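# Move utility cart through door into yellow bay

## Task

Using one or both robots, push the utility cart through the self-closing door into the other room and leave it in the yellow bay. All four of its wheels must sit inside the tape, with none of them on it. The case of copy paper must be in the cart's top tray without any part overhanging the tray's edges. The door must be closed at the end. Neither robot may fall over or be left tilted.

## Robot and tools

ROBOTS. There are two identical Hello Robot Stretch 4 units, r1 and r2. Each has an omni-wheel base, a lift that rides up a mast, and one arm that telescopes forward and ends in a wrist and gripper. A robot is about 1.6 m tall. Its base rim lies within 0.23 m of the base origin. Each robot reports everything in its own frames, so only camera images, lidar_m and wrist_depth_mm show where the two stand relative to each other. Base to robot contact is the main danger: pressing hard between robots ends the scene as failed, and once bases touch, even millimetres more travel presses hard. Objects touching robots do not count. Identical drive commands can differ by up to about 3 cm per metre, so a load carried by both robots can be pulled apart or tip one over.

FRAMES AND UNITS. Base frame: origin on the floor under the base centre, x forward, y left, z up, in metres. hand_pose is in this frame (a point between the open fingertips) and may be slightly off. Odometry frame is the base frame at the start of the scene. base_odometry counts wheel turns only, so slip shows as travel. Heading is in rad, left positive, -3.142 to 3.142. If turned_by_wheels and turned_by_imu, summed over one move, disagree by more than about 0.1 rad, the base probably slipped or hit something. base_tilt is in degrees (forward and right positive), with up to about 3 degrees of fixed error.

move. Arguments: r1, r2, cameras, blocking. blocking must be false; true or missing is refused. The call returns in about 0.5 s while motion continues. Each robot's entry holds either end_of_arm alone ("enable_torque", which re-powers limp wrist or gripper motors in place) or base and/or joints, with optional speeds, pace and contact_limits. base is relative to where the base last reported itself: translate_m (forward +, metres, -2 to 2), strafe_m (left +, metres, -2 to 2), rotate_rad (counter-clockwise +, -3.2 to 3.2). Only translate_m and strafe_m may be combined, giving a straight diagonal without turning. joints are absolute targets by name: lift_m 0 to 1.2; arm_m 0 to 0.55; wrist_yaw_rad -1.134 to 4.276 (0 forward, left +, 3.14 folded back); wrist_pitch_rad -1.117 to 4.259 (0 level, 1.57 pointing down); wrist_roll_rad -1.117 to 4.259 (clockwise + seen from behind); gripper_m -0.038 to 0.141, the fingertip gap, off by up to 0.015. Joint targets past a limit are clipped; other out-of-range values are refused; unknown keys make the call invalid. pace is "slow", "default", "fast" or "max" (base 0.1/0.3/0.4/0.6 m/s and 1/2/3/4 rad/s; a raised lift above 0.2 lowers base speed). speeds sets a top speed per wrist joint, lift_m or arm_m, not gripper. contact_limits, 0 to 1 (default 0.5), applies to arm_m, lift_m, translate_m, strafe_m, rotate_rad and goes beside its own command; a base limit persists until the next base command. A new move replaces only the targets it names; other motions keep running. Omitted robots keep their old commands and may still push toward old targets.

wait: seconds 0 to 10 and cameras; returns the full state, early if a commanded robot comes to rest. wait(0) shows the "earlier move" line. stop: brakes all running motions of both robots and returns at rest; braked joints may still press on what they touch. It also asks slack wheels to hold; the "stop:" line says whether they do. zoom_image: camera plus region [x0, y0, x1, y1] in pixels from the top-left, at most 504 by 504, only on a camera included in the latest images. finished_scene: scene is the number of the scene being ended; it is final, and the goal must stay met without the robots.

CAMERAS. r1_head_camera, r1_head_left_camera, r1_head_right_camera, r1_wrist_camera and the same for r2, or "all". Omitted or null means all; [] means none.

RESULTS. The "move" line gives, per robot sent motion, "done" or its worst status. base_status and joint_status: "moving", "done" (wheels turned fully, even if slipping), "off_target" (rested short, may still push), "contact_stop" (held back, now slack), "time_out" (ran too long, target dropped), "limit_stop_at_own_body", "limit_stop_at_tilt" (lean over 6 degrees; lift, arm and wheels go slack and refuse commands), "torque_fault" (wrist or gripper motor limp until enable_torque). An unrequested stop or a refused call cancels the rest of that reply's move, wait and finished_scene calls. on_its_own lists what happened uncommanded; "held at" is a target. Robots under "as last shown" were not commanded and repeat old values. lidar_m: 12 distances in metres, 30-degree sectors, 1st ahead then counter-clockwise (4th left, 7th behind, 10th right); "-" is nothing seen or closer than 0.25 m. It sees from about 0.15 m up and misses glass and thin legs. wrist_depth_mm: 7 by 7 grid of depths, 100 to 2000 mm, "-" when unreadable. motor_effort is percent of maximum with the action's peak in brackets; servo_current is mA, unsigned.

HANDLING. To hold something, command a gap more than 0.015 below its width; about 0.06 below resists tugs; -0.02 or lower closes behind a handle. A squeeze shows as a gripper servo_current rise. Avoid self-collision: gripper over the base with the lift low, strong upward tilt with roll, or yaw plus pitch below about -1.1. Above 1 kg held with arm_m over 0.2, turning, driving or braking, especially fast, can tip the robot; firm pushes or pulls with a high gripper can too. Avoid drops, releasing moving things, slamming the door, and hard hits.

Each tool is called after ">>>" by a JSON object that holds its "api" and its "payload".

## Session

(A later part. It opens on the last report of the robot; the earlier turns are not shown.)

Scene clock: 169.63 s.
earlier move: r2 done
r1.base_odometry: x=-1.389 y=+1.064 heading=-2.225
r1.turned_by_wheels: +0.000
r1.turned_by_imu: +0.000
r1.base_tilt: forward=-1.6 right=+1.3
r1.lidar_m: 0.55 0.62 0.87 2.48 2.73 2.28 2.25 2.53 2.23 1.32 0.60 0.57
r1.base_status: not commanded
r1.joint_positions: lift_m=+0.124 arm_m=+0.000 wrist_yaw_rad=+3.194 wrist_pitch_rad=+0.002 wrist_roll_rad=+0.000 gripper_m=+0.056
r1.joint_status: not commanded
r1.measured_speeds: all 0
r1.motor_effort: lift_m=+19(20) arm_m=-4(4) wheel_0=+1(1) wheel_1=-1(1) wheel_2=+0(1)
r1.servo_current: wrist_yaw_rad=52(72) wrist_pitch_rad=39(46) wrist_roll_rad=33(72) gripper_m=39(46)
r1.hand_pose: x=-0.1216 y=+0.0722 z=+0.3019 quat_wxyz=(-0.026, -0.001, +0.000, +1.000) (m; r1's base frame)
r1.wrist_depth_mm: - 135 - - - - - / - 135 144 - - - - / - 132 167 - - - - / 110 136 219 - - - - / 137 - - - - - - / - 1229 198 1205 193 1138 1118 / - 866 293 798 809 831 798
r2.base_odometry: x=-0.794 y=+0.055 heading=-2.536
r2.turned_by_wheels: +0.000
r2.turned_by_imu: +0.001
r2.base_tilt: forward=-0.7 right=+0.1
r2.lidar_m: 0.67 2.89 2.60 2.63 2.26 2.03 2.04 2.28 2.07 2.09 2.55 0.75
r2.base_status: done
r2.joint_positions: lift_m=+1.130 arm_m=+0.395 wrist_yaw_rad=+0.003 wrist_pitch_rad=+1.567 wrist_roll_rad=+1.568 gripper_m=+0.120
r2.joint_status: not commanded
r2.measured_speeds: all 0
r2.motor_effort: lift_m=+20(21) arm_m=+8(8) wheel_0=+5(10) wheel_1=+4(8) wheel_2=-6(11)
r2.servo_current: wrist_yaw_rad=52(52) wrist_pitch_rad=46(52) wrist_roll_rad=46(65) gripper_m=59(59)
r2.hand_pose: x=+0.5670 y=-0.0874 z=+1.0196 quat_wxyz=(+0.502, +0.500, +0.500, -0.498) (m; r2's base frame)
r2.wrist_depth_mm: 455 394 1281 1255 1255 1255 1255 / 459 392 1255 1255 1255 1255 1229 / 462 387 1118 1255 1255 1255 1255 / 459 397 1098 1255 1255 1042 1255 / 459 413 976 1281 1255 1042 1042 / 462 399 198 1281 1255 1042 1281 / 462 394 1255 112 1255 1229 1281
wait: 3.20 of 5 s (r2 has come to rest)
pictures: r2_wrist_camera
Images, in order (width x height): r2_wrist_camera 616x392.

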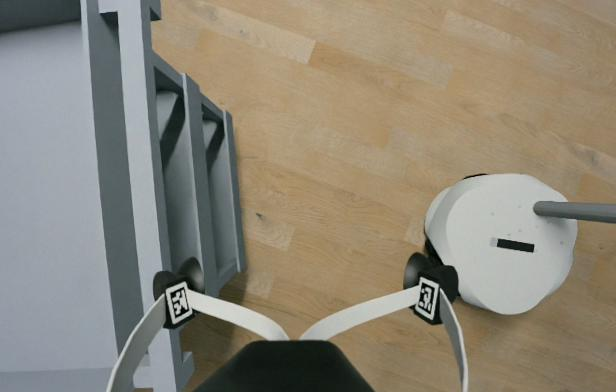

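>>> {"api": "move", "payload": {"r2": {"base":{"translate_m":0.163},"pace":"slow"}, "blocking": false, "cameras": []}}

>>> {"api": "wait", "payload": {"seconds": 4, "cameras": []}}

>>> {"api": "move", "payload": {"r2": {"joints":{"lift_m":0.985},"pace":"slow"}, "blocking": false, "cameras": []}}

>>> {"api": "wait", "payload": {"seconds": 4, "cameras": ["r2_wrist_camera"]}}

Scene clock: 177.17 s.
move: r2 moving
r1: as last shown
r1.lidar_m: 0.56 0.63 0.85 2.49 2.71 2.31 2.26 2.53 2.24 1.32 0.61 0.55
r1.motor_effort: lift_m=+20(20) arm_m=-4(4) wheel_0=+1(1) wheel_1=-1(1) wheel_2=-1(1)
r1.servo_current: wrist_yaw_rad=52(59) wrist_pitch_rad=39(46) wrist_roll_rad=46(65) gripper_m=39(46)
r1.wrist_depth_mm: - 135 - - - - - / - 135 144 - - - - / - 132 167 - - - - / 110 136 219 - - - - / 137 - - - - - - / - 1229 198 1205 193 1138 1118 / - 878 291 798 798 842 798
r2.base_odometry: x=-0.805 y=+0.048 heading=-2.536
r2.turned_by_wheels: +0.000
r2.turned_by_imu: +0.000
r2.base_tilt: forward=-0.6 right=+0.1
r2.lidar_m: 0.66 2.94 2.58 2.62 2.28 2.03 2.07 2.28 2.06 2.09 2.56 0.70
r2.base_status: translate_m moving
r2.joint_positions: lift_m=+1.130 arm_m=+0.395 wrist_yaw_rad=+0.003 wrist_pitch_rad=+1.567 wrist_roll_rad=+1.568 gripper_m=+0.120
r2.joint_status: not commanded
r2.measured_speeds: translate_m=+0.048 strafe_m=+0.000 rotate_rad=-0.002 lift_m=+0.000 arm_m=+0.000 wrist_yaw_rad=+0.000 wrist_pitch_rad=+0.000 wrist_roll_rad=+0.000
r2.motor_effort: lift_m=+20(20) arm_m=+7(8) wheel_0=+6(9) wheel_1=+6(7) wheel_2=-9(10)
r2.servo_current: wrist_yaw_rad=39(59) wrist_pitch_rad=46(46) wrist_roll_rad=46(59) gripper_m=52(52)
r2.hand_pose: x=+0.5670 y=-0.0874 z=+1.0196 quat_wxyz=(+0.502, +0.500, +0.500, -0.498) (m; r2's base frame)
r2.wrist_depth_mm: 455 392 1255 1255 1229 1229 1255 / 455 404 1255 1255 1281 1229 1229 / 459 407 1118 1255 1255 1255 1229 / 462 402 1281 1281 1281 1060 1229 / 462 427 1098 1281 1255 1042 1025 / 459 404 198 1255 1229 1042 1255 / 459 445 449 112 1281 1281 1255
pictures: none
No camera images: "cameras" was empty.

Scene clock: 179.57 s.
earlier move: r2 done
r1.base_odometry: x=-1.389 y=+1.064 heading=-2.225
r1.turned_by_wheels: +0.000
r1.turned_by_imu: +0.000
r1.base_tilt: forward=-1.6 right=+1.3
r1.lidar_m: 0.54 0.59 0.88 2.48 2.75 2.30 2.26 2.53 2.22 1.32 0.59 0.56
r1.base_status: not commanded
r1.joint_positions: lift_m=+0.124 arm_m=+0.000 wrist_yaw_rad=+3.194 wrist_pitch_rad=+0.002 wrist_roll_rad=+0.000 gripper_m=+0.056
r1.joint_status: not commanded
r1.measured_speeds: all 0
r1.motor_effort: lift_m=+19(20) arm_m=-4(4) wheel_0=+1(1) wheel_1=-1(1) wheel_2=+0(1)
r1.servo_current: wrist_yaw_rad=52(78) wrist_pitch_rad=39(52) wrist_roll_rad=39(65) gripper_m=39(46)
r1.hand_pose: x=-0.1216 y=+0.0722 z=+0.3019 quat_wxyz=(-0.026, -0.001, +0.000, +1.000) (m; r1's base frame)
r1.wrist_depth_mm: - 135 - - - - - / - 135 144 - - - - / - 132 167 - - - - / 110 136 220 - - - - / 137 - - - - - - / - 1229 198 1205 193 1160 1118 / - 878 291 798 809 842 798
r2.base_odometry: x=-0.928 y=-0.038 heading=-2.536
r2.turned_by_wheels: +0.000
r2.turned_by_imu: +0.001
r2.base_tilt: forward=-0.7 right=+0.1
r2.lidar_m: 0.50 2.85 2.55 2.56 2.43 2.17 2.23 2.36 2.12 2.14 2.61 0.57
r2.base_status: done
r2.joint_positions: lift_m=+1.130 arm_m=+0.395 wrist_yaw_rad=+0.003 wrist_pitch_rad=+1.567 wrist_roll_rad=+1.568 gripper_m=+0.120
r2.joint_status: not commanded
r2.measured_speeds: all 0
r2.motor_effort: lift_m=+20(21) arm_m=+8(8) wheel_0=+4(9) wheel_1=+4(8) wheel_2=-5(11)
r2.servo_current: wrist_yaw_rad=46(65) wrist_pitch_rad=39(46) wrist_roll_rad=46(59) gripper_m=52(59)
r2.hand_pose: x=+0.5670 y=-0.0874 z=+1.0196 quat_wxyz=(+0.502, +0.500, +0.500, -0.498) (m; r2's base frame)
r2.wrist_depth_mm: 459 459 452 1281 1281 1255 1205 / 455 455 455 1281 1255 1255 1281 / 382 459 455 1255 1255 1255 1229 / 384 459 455 778 1255 1042 1229 / 404 459 459 715 1281 1025 1025 / 402 466 202 384 1281 1060 1255 / 424 462 459 112 1255 1255 1255
wait: 2.40 of 4 s (r2 has come to rest)
pictures: none
No camera images: "cameras" was empty.

Scene clock: 180.07 s.
move: r2 moving
r1: as last shown
r1.base_tilt: forward=-1.6 right=+1.2
r1.lidar_m: 0.55 0.64 0.86 2.49 2.72 2.28 2.26 2.49 2.25 1.32 0.60 0.56
r1.motor_effort: lift_m=+20(20) arm_m=-4(4) wheel_0=+1(1) wheel_1=-1(1) wheel_2=+0(1)
r1.servo_current: wrist_yaw_rad=52(59) wrist_pitch_rad=39(46) wrist_roll_rad=33(59) gripper_m=46(46)
r1.wrist_depth_mm: - 135 - - - - - / - 135 144 - - - - / - 132 167 - - - - / 110 136 219 - - - - / 137 - - - - - - / - 1205 198 1205 193 1138 1118 / - 866 291 798 788 842 798
r2.base_odometry: x=-0.928 y=-0.038 heading=-2.536
r2.turned_by_wheels: +0.000
r2.turned_by_imu: +0.000
r2.base_tilt: forward=-0.7 right=+0.0
r2.lidar_m: 0.52 2.87 2.54 2.57 2.42 2.19 2.21 2.37 2.13 2.14 2.64 0.57
r2.base_status: not commanded
r2.joint_positions: lift_m=+1.105 arm_m=+0.395 wrist_yaw_rad=+0.003 wrist_pitch_rad=+1.567 wrist_roll_rad=+1.568 gripper_m=+0.120
r2.joint_status: lift_m moving
r2.measured_speeds: translate_m=+0.000 strafe_m=+0.000 rotate_rad=+0.000 lift_m=-0.097 arm_m=+0.000 wrist_yaw_rad=+0.000 wrist_pitch_rad=+0.000 wrist_roll_rad=+0.000
r2.motor_effort: lift_m=+13(20) arm_m=+8(8) wheel_0=+3(4) wheel_1=+5(5) wheel_2=-5(5)
r2.servo_current: wrist_yaw_rad=52(59) wrist_pitch_rad=33(46) wrist_roll_rad=52(59) gripper_m=46(52)
r2.hand_pose: x=+0.5670 y=-0.0874 z=+0.9948 quat_wxyz=(+0.502, +0.500, +0.500, -0.498) (m; r2's base frame)
r2.wrist_depth_mm: 436 430 433 1255 1255 1229 1205 / 433 433 433 1205 1255 1229 1229 / 382 436 430 1255 1205 1205 1205 / 382 436 430 750 1229 1008 1205 / 407 433 436 691 1255 1025 1008 / 415 433 202 362 1255 1008 1205 / 427 439 436 112 1255 1255 1229
pictures: none
No camera images: "cameras" was empty.

Scene clock: 181.57 s.
earlier move: r2 done
r1.base_odometry: x=-1.389 y=+1.064 heading=-2.225
r1.turned_by_wheels: +0.000
r1.turned_by_imu: +0.000
r1.base_tilt: forward=-1.6 right=+1.3
r1.lidar_m: 0.53 0.63 0.87 2.48 2.75 2.29 2.26 2.50 2.23 1.31 0.64 0.55
r1.base_status: not commanded
r1.joint_positions: lift_m=+0.124 arm_m=+0.000 wrist_yaw_rad=+3.194 wrist_pitch_rad=+0.002 wrist_roll_rad=+0.000 gripper_m=+0.056
r1.joint_status: not commanded
r1.measured_speeds: all 0
r1.motor_effort: lift_m=+19(20) arm_m=-4(4) wheel_0=+1(1) wheel_1=-1(1) wheel_2=+0(1)
r1.servo_current: wrist_yaw_rad=46(65) wrist_pitch_rad=33(52) wrist_roll_rad=59(65) gripper_m=39(46)
r1.hand_pose: x=-0.1216 y=+0.0722 z=+0.3019 quat_wxyz=(-0.026, -0.001, +0.000, +1.000) (m; r1's base frame)
r1.wrist_depth_mm: - 135 - - - - - / - 135 144 - - - - / - 132 167 - - - - / 110 135 219 - - - - / 137 - - - - - - / - 1205 198 1205 193 1160 1118 / - 866 291 798 798 842 798
r2.base_odometry: x=-0.928 y=-0.038 heading=-2.536
r2.turned_by_wheels: +0.000
r2.turned_by_imu: +0.000
r2.base_tilt: forward=-0.7 right=+0.1
r2.lidar_m: 0.50 2.84 2.54 2.54 2.45 2.19 2.21 2.39 2.10 2.15 2.63 0.57
r2.base_status: not commanded
r2.joint_positions: lift_m=+0.985 arm_m=+0.395 wrist_yaw_rad=+0.003 wrist_pitch_rad=+1.567 wrist_roll_rad=+1.568 gripper_m=+0.120
r2.joint_status: all done
r2.measured_speeds: all 0
r2.motor_effort: lift_m=+14(20) arm_m=+7(8) wheel_0=+4(4) wheel_1=+5(5) wheel_2=-5(5)
r2.servo_current: wrist_yaw_rad=52(59) wrist_pitch_rad=46(52) wrist_roll_rad=46(59) gripper_m=52(59)
r2.hand_pose: x=+0.5670 y=-0.0874 z=+0.8752 quat_wxyz=(+0.502, +0.500, +0.500, -0.498) (m; r2's base frame)
r2.wrist_depth_mm: 309 309 260 1118 1098 1098 1118 / 310 309 285 237 1118 1098 1098 / 312 310 309 238 1098 1138 1098 / 312 310 298 238 1138 904 891 / 314 312 285 239 1098 891 891 / 314 310 219 239 1138 904 904 / 314 314 312 112 1098 1118 1118
wait: 1.50 of 4 s (r2 has come to rest)
pictures: r2_wrist_camera
Images, in order (width x height): r2_wrist_camera 616x392.

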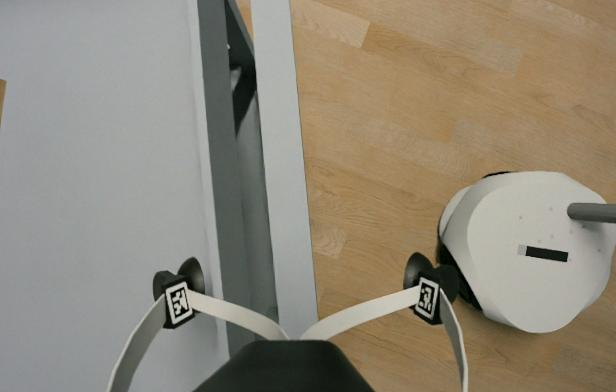

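>>> {"api": "move", "payload": {"r2": {"base":{"translate_m":0.015},"joints":{"lift_m":0.925},"pace":"slow"}, "blocking": false, "cameras": []}}

>>> {"api": "wait", "payload": {"seconds": 3, "cameras": []}}

>>> {"api": "move", "payload": {"r2": {"joints":{"gripper_m":0.0}}, "blocking": false, "cameras": []}}

>>> {"api": "wait", "payload": {"seconds": 2.5, "cameras": ["r2_wrist_camera"]}}

Scene clock: 188.83 s.
move: r2 moving
r1: as last shown
r1.lidar_m: 0.52 0.62 0.85 2.48 2.70 2.30 2.28 2.51 2.25 1.31 0.60 0.56
r1.motor_effort: lift_m=+19(20) arm_m=-4(4) wheel_0=+0(1) wheel_1=-1(1) wheel_2=-1(1)
r1.servo_current: wrist_yaw_rad=39(65) wrist_pitch_rad=39(52) wrist_roll_rad=65(65) gripper_m=39(52)
r1.wrist_depth_mm: - 135 - - - - - / - 135 144 - - - - / - 132 167 - - - - / 110 136 220 - - - - / 137 - - - - - - / - 1229 198 1205 193 1138 1118 / - 866 291 798 788 842 809
r2.base_odometry: x=-0.937 y=-0.044 heading=-2.536
r2.turned_by_wheels: +0.000
r2.turned_by_imu: +0.001
r2.base_tilt: forward=-0.6 right=+0.0
r2.lidar_m: 0.51 2.87 2.55 2.55 2.46 2.19 2.21 2.36 2.12 2.14 2.66 0.57
r2.base_status: translate_m moving
r2.joint_positions: lift_m=+0.960 arm_m=+0.395 wrist_yaw_rad=+0.003 wrist_pitch_rad=+1.567 wrist_roll_rad=+1.568 gripper_m=+0.120
r2.joint_status: lift_m moving
r2.measured_speeds: translate_m=+0.030 strafe_m=+0.000 rotate_rad=+0.002 lift_m=-0.098 arm_m=+0.000 wrist_yaw_rad=+0.000 wrist_pitch_rad=+0.000 wrist_roll_rad=+0.000
r2.motor_effort: lift_m=+11(15) arm_m=+8(8) wheel_0=+5(7) wheel_1=+4(7) wheel_2=-6(10)
r2.servo_current: wrist_yaw_rad=52(65) wrist_pitch_rad=39(46) wrist_roll_rad=39(59) gripper_m=52(59)
r2.hand_pose: x=+0.5670 y=-0.0874 z=+0.8498 quat_wxyz=(+0.502, +0.500, +0.500, -0.498) (m; r2's base frame)
r2.wrist_depth_mm: 289 286 286 214 1078 1078 1078 / 287 289 283 215 1098 1078 1078 / 289 289 270 216 1078 1060 1078 / 290 287 289 216 1098 904 866 / 291 289 271 216 1078 866 866 / 291 290 202 216 200 878 878 / 291 290 289 112 1098 1118 1078
pictures: none
No camera images: "cameras" was empty.

Scene clock: 189.70 s.
earlier move: r2 done
r1.base_odometry: x=-1.389 y=+1.064 heading=-2.225
r1.turned_by_wheels: +0.000
r1.turned_by_imu: +0.000
r1.base_tilt: forward=-1.6 right=+1.3
r1.lidar_m: 0.55 0.63 0.85 2.47 2.75 2.30 2.26 2.49 2.24 1.30 0.65 0.56
r1.base_status: not commanded
r1.joint_positions: lift_m=+0.124 arm_m=+0.000 wrist_yaw_rad=+3.194 wrist_pitch_rad=+0.002 wrist_roll_rad=+0.000 gripper_m=+0.056
r1.joint_status: not commanded
r1.measured_speeds: all 0
r1.motor_effort: lift_m=+19(20) arm_m=-4(4) wheel_0=+0(1) wheel_1=-1(1) wheel_2=+0(1)
r1.servo_current: wrist_yaw_rad=52(65) wrist_pitch_rad=39(52) wrist_roll_rad=52(65) gripper_m=46(52)
r1.hand_pose: x=-0.1216 y=+0.0722 z=+0.3019 quat_wxyz=(-0.026, -0.001, +0.000, +1.000) (m; r1's base frame)
r1.wrist_depth_mm: - 135 - - - - - / - 135 144 - - - - / - 132 167 - - - - / 110 136 219 - - - - / 137 - - - - - - / - 1229 198 1205 193 1160 1118 / - 866 291 798 798 831 809
r2.base_odometry: x=-0.940 y=-0.046 heading=-2.536
r2.turned_by_wheels: +0.000
r2.turned_by_imu: +0.000
r2.base_tilt: forward=-0.7 right=+0.1
r2.lidar_m: 0.49 2.83 2.53 2.55 2.42 2.20 2.23 2.36 2.10 2.14 2.65 0.57
r2.base_status: done
r2.joint_positions: lift_m=+0.925 arm_m=+0.395 wrist_yaw_rad=+0.003 wrist_pitch_rad=+1.567 wrist_roll_rad=+1.568 gripper_m=+0.120
r2.joint_status: all done
r2.measured_speeds: all 0
r2.motor_effort: lift_m=+13(17) arm_m=+7(8) wheel_0=+4(7) wheel_1=+3(7) wheel_2=-5(10)
r2.servo_current: wrist_yaw_rad=46(65) wrist_pitch_rad=39(46) wrist_roll_rad=46(59) gripper_m=46(59)
r2.hand_pose: x=+0.5670 y=-0.0874 z=+0.8153 quat_wxyz=(+0.502, +0.500, +0.500, -0.498) (m; r2's base frame)
r2.wrist_depth_mm: 251 251 228 177 1042 1042 1025 / 252 250 217 178 1060 1025 1042 / 253 251 236 178 1060 1042 1025 / 252 250 229 178 1060 904 820 / 254 252 220 179 1042 831 831 / 253 252 200 178 198 831 820 / 255 252 252 112 1042 1060 1060
wait: 0.87 of 3 s (r2 has come to rest)
pictures: none
No camera images: "cameras" was empty.

Scene clock: 190.20 s.
move: r2 moving
r1: as last shown
r1.lidar_m: 0.56 0.63 0.84 2.46 2.73 2.30 2.26 2.52 2.24 1.29 0.62 0.57
r1.motor_effort: lift_m=+19(20) arm_m=-4(4) wheel_0=+1(1) wheel_1=-1(1) wheel_2=+0(1)
r1.servo_current: wrist_yaw_rad=65(65) wrist_pitch_rad=46(52) wrist_roll_rad=46(59) gripper_m=46(46)
r1.wrist_depth_mm: - 135 - - - - - / - 135 144 - - - - / - 132 167 - - - - / 110 136 219 - - - - / 137 - - - - - - / - 1229 198 1205 193 1138 1098 / - 866 293 798 809 842 809
r2.base_odometry: x=-0.940 y=-0.046 heading=-2.536
r2.turned_by_wheels: +0.000
r2.turned_by_imu: +0.000
r2.base_tilt: forward=-0.6 right=+0.1
r2.lidar_m: 0.50 2.83 2.53 2.56 2.46 2.19 2.23 2.33 2.13 2.12 2.64 0.55
r2.base_status: not commanded
r2.joint_positions: lift_m=+0.925 arm_m=+0.395 wrist_yaw_rad=+0.003 wrist_pitch_rad=+1.567 wrist_roll_rad=+1.568 gripper_m=+0.106
r2.joint_status: gripper_m moving
r2.measured_speeds: all 0
r2.motor_effort: lift_m=+13(13) arm_m=+7(7) wheel_0=+4(4) wheel_1=+4(4) wheel_2=-5(5)
r2.servo_current: wrist_yaw_rad=46(52) wrist_pitch_rad=39(46) wrist_roll_rad=52(52) gripper_m=124(124)
r2.hand_pose: x=+0.5671 y=-0.0874 z=+0.8152 quat_wxyz=(+0.502, +0.500, +0.500, -0.498) (m; r2's base frame)
r2.wrist_depth_mm: 252 250 225 177 1060 1008 1042 / 253 250 216 177 1025 1042 1025 / 252 251 231 178 1025 1042 1025 / 253 251 250 178 1060 904 831 / 254 251 226 179 1060 820 831 / 252 251 196 178 200 854 820 / 254 253 252 112 1060 1042 1042
pictures: none
No camera images: "cameras" was empty.

Scene clock: 191.70 s.
earlier move: r2 done
r1.base_odometry: x=-1.389 y=+1.064 heading=-2.225
r1.turned_by_wheels: +0.000
r1.turned_by_imu: +0.000
r1.base_tilt: forward=-1.6 right=+1.3
r1.lidar_m: 0.53 0.63 0.85 2.48 2.71 2.30 2.24 2.53 2.25 1.33 0.62 0.56
r1.base_status: not commanded
r1.joint_positions: lift_m=+0.124 arm_m=+0.000 wrist_yaw_rad=+3.194 wrist_pitch_rad=+0.002 wrist_roll_rad=+0.000 gripper_m=+0.056
r1.joint_status: not commanded
r1.measured_speeds: all 0
r1.motor_effort: lift_m=+19(20) arm_m=-4(4) wheel_0=+1(1) wheel_1=-1(1) wheel_2=-1(1)
r1.servo_current: wrist_yaw_rad=65(65) wrist_pitch_rad=46(52) wrist_roll_rad=52(72) gripper_m=39(52)
r1.hand_pose: x=-0.1216 y=+0.0722 z=+0.3019 quat_wxyz=(-0.026, -0.001, +0.000, +1.000) (m; r1's base frame)
r1.wrist_depth_mm: - 135 - - - - - / - 135 144 - - - - / - 132 167 - - - - / 110 135 220 - - - - / 137 - - - - - - / - 1229 198 1205 193 1160 1118 / - 878 291 798 809 831 809
r2.base_odometry: x=-0.940 y=-0.046 heading=-2.535
r2.turned_by_wheels: +0.000
r2.turned_by_imu: +0.001
r2.base_tilt: forward=-0.6 right=+0.1
r2.lidar_m: 0.50 2.87 2.53 2.54 2.47 2.18 2.21 2.37 2.13 2.14 2.63 0.55
r2.base_status: not commanded
r2.joint_positions: lift_m=+0.925 arm_m=+0.395 wrist_yaw_rad=+0.003 wrist_pitch_rad=+1.564 wrist_roll_rad=+1.568 gripper_m=+0.002
r2.joint_status: all done
r2.measured_speeds: all 0
r2.motor_effort: lift_m=+21(21) arm_m=+2(7) wheel_0=+4(5) wheel_1=+3(4) wheel_2=+0(5)
r2.servo_current: wrist_yaw_rad=39(59) wrist_pitch_rad=46(52) wrist_roll_rad=46(52) gripper_m=176(345)
r2.hand_pose: x=+0.5682 y=-0.0874 z=+0.8146 quat_wxyz=(+0.503, +0.500, +0.500, -0.497) (m; r2's base frame)
r2.wrist_depth_mm: 247 245 244 172 1025 1025 1025 / 248 247 208 173 1042 1025 1008 / 249 247 234 173 1042 1060 1025 / 250 247 246 173 1042 904 809 / 251 249 246 173 1025 842 809 / 250 248 189 174 180 831 820 / 252 249 248 112 1042 1060 1025
wait: 1.50 of 2.5 s (r2 has come to rest)
pictures: r2_wrist_camera
Images, in order (width x height): r2_wrist_camera 616x392.

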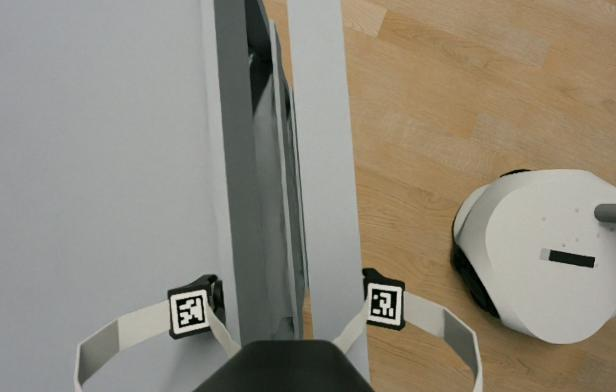

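>>> {"api": "move", "payload": {"r2": {"base":{"translate_m":-1.2},"pace":"slow"}, "blocking": false, "cameras": []}}

>>> {"api": "wait", "payload": {"seconds": 10, "cameras": []}}

>>> {"api": "wait", "payload": {"seconds": 4, "cameras": ["r2_head_camera","r2_head_left_camera","r2_wrist_camera"]}}

Scene clock: 198.83 s.
move: r2 moving
r1: as last shown
r1.base_tilt: forward=-1.6 right=+1.2
r1.lidar_m: 0.55 0.62 0.86 2.48 2.73 2.28 2.25 2.52 2.27 1.30 0.64 0.58
r1.motor_effort: lift_m=+20(20) arm_m=-4(4) wheel_0=+0(1) wheel_1=-1(1) wheel_2=-1(1)
r1.servo_current: wrist_yaw_rad=46(52) wrist_pitch_rad=39(46) wrist_roll_rad=33(59) gripper_m=46(46)
r1.wrist_depth_mm: - 135 - - - - - / - 135 144 - - - - / - 132 168 - - - - / 110 136 219 - - - - / 137 - - - - - - / - 1229 198 1182 192 1160 1118 / - 878 291 798 798 831 798
r2.base_odometry: x=-0.930 y=-0.039 heading=-2.535
r2.turned_by_wheels: +0.000
r2.turned_by_imu: +0.001
r2.base_tilt: forward=-0.6 right=+0.0
r2.lidar_m: 0.51 2.86 2.53 2.56 2.43 2.17 2.18 2.36 2.12 2.12 2.66 0.55
r2.base_status: translate_m moving
r2.joint_positions: lift_m=+0.925 arm_m=+0.395 wrist_yaw_rad=+0.004 wrist_pitch_rad=+1.562 wrist_roll_rad=+1.568 gripper_m=+0.002
r2.joint_status: not commanded
r2.measured_speeds: translate_m=-0.048 strafe_m=+0.000 rotate_rad=+0.001 lift_m=+0.000 arm_m=+0.000 wrist_yaw_rad=+0.004 wrist_pitch_rad=-0.004 wrist_roll_rad=+0.000
r2.motor_effort: lift_m=+21(21) arm_m=-4(4) wheel_0=-7(8) wheel_1=-8(8) wheel_2=+17(17)
r2.servo_current: wrist_yaw_rad=39(52) wrist_pitch_rad=59(59) wrist_roll_rad=46(59) gripper_m=176(182)
r2.hand_pose: x=+0.5689 y=-0.0874 z=+0.8146 quat_wxyz=(+0.504, +0.501, +0.499, -0.496) (m; r2's base frame)
r2.wrist_depth_mm: 250 247 229 174 1025 1008 1008 / 251 248 216 174 1042 1025 1008 / 252 249 235 174 1042 1008 1008 / 253 250 248 174 1042 991 809 / 253 250 249 175 1025 831 809 / 255 251 183 175 183 854 820 / 255 252 249 112 1060 1060 1042
pictures: none
No camera images: "cameras" was empty.

Scene clock: 208.83 s.
earlier move: r2 moving
r1.base_odometry: x=-1.389 y=+1.064 heading=-2.225
r1.turned_by_wheels: +0.000
r1.turned_by_imu: -0.001
r1.base_tilt: forward=-1.6 right=+1.3
r1.lidar_m: 0.54 0.64 0.87 2.48 2.74 2.27 2.26 2.52 2.24 1.31 0.62 0.56
r1.base_status: not commanded
r1.joint_positions: lift_m=+0.124 arm_m=+0.000 wrist_yaw_rad=+3.194 wrist_pitch_rad=+0.002 wrist_roll_rad=+0.000 gripper_m=+0.056
r1.joint_status: not commanded
r1.measured_speeds: all 0
r1.motor_effort: lift_m=+19(20) arm_m=-4(4) wheel_0=+0(1) wheel_1=-1(1) wheel_2=-1(1)
r1.servo_current: wrist_yaw_rad=65(72) wrist_pitch_rad=52(52) wrist_roll_rad=39(72) gripper_m=39(46)
r1.hand_pose: x=-0.1216 y=+0.0722 z=+0.3019 quat_wxyz=(-0.026, -0.001, +0.000, +1.000) (m; r1's base frame)
r1.wrist_depth_mm: - 135 - - - - - / - 135 144 - - - - / - 132 167 - - - - / 110 136 219 - - - - / 137 - - - - - - / - 1229 198 1205 193 1160 1138 / - 878 291 798 798 842 798
r2.base_odometry: x=-0.119 y=+0.525 heading=-2.534
r2.turned_by_wheels: +0.001
r2.turned_by_imu: +0.011
r2.base_tilt: forward=-0.6 right=+0.1
r2.lidar_m: 0.48 3.21 2.90 2.22 1.42 1.28 1.29 1.59 1.76 1.80 2.22 0.59
r2.base_status: translate_m moving
r2.joint_positions: lift_m=+0.925 arm_m=+0.395 wrist_yaw_rad=+0.004 wrist_pitch_rad=+1.562 wrist_roll_rad=+1.568 gripper_m=+0.002
r2.joint_status: not commanded
r2.measured_speeds: translate_m=-0.100 strafe_m=+0.000 rotate_rad=+0.002 lift_m=+0.000 arm_m=+0.000 wrist_yaw_rad=+0.000 wrist_pitch_rad=+0.000 wrist_roll_rad=+0.000
r2.motor_effort: lift_m=+21(21) arm_m=-3(4) wheel_0=+5(8) wheel_1=-3(8) wheel_2=+15(18)
r2.servo_current: wrist_yaw_rad=33(65) wrist_pitch_rad=52(59) wrist_roll_rad=46(72) gripper_m=156(182)
r2.hand_pose: x=+0.5689 y=-0.0874 z=+0.8146 quat_wxyz=(+0.504, +0.500, +0.499, -0.496) (m; r2's base frame)
r2.wrist_depth_mm: 249 247 206 173 1042 1042 1025 / 249 249 212 174 1042 1025 1042 / 250 247 223 175 1025 1042 1042 / 252 250 240 176 1025 917 820 / 252 250 249 175 1042 831 809 / 252 250 190 176 182 820 809 / 253 251 250 112 1060 1042 1042
wait: 10.00 s; no rest
pictures: none
No camera images: "cameras" was empty.

Scene clock: 211.63 s.
earlier move: r2 done
r1.base_odometry: x=-1.389 y=+1.064 heading=-2.225
r1.turned_by_wheels: +0.000
r1.turned_by_imu: +0.000
r1.base_tilt: forward=-1.6 right=+1.2
r1.lidar_m: 0.54 0.63 0.83 2.49 2.72 2.30 2.27 2.52 2.25 1.33 0.63 0.55
r1.base_status: not commanded
r1.joint_positions: lift_m=+0.124 arm_m=+0.000 wrist_yaw_rad=+3.194 wrist_pitch_rad=+0.002 wrist_roll_rad=+0.000 gripper_m=+0.056
r1.joint_status: not commanded
r1.measured_speeds: all 0
r1.motor_effort: lift_m=+20(20) arm_m=-4(4) wheel_0=+1(1) wheel_1=-1(1) wheel_2=+0(1)
r1.servo_current: wrist_yaw_rad=39(72) wrist_pitch_rad=39(52) wrist_roll_rad=33(72) gripper_m=39(46)
r1.hand_pose: x=-0.1216 y=+0.0722 z=+0.3019 quat_wxyz=(-0.026, -0.001, +0.000, +1.000) (m; r1's base frame)
r1.wrist_depth_mm: - 135 - - - - - / - 135 144 - - - - / - 132 167 - - - - / 110 136 220 - - - - / 137 - - - - - - / - 1229 198 1205 192 1160 1118 / - 866 291 798 798 831 798
r2.base_odometry: x=+0.045 y=+0.639 heading=-2.534
r2.turned_by_wheels: +0.000
r2.turned_by_imu: +0.002
r2.base_tilt: forward=-0.7 right=+0.1
r2.lidar_m: 0.46 3.30 2.98 1.90 1.20 1.07 1.10 1.36 1.70 1.72 2.14 0.58
r2.base_status: done
r2.joint_positions: lift_m=+0.925 arm_m=+0.395 wrist_yaw_rad=+0.004 wrist_pitch_rad=+1.562 wrist_roll_rad=+1.567 gripper_m=+0.002
r2.joint_status: not commanded
r2.measured_speeds: all 0
r2.motor_effort: lift_m=+21(21) arm_m=-4(4) wheel_0=+5(8) wheel_1=-2(8) wheel_2=+11(18)
r2.servo_current: wrist_yaw_rad=46(65) wrist_pitch_rad=52(59) wrist_roll_rad=52(72) gripper_m=156(182)
r2.hand_pose: x=+0.5689 y=-0.0874 z=+0.8146 quat_wxyz=(+0.504, +0.500, +0.500, -0.496) (m; r2's base frame)
r2.wrist_depth_mm: 248 247 211 173 1042 1025 1025 / 249 247 214 173 1042 1025 1042 / 249 247 222 174 1042 1025 1042 / 250 249 230 174 1025 917 809 / 250 248 247 174 1042 831 820 / 252 250 190 175 181 820 820 / 252 249 248 112 1042 1042 1060
wait: 2.80 of 4 s (r2 has come to rest)
pictures: r2_head_camera, r2_head_left_camera, r2_wrist_camera
Images, in order (width x height): r2_head_camera 420x560, r2_head_left_camera 420x672, r2_wrist_camera 616x392.

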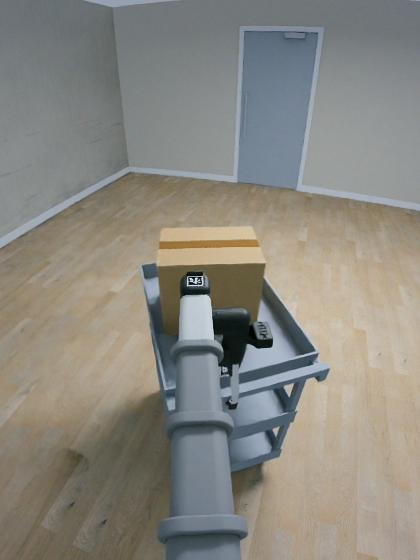

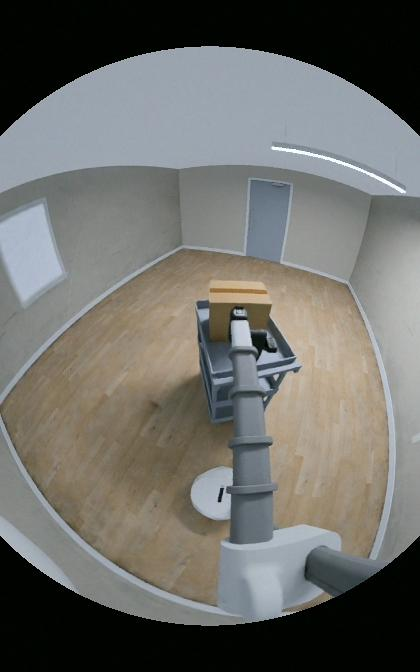

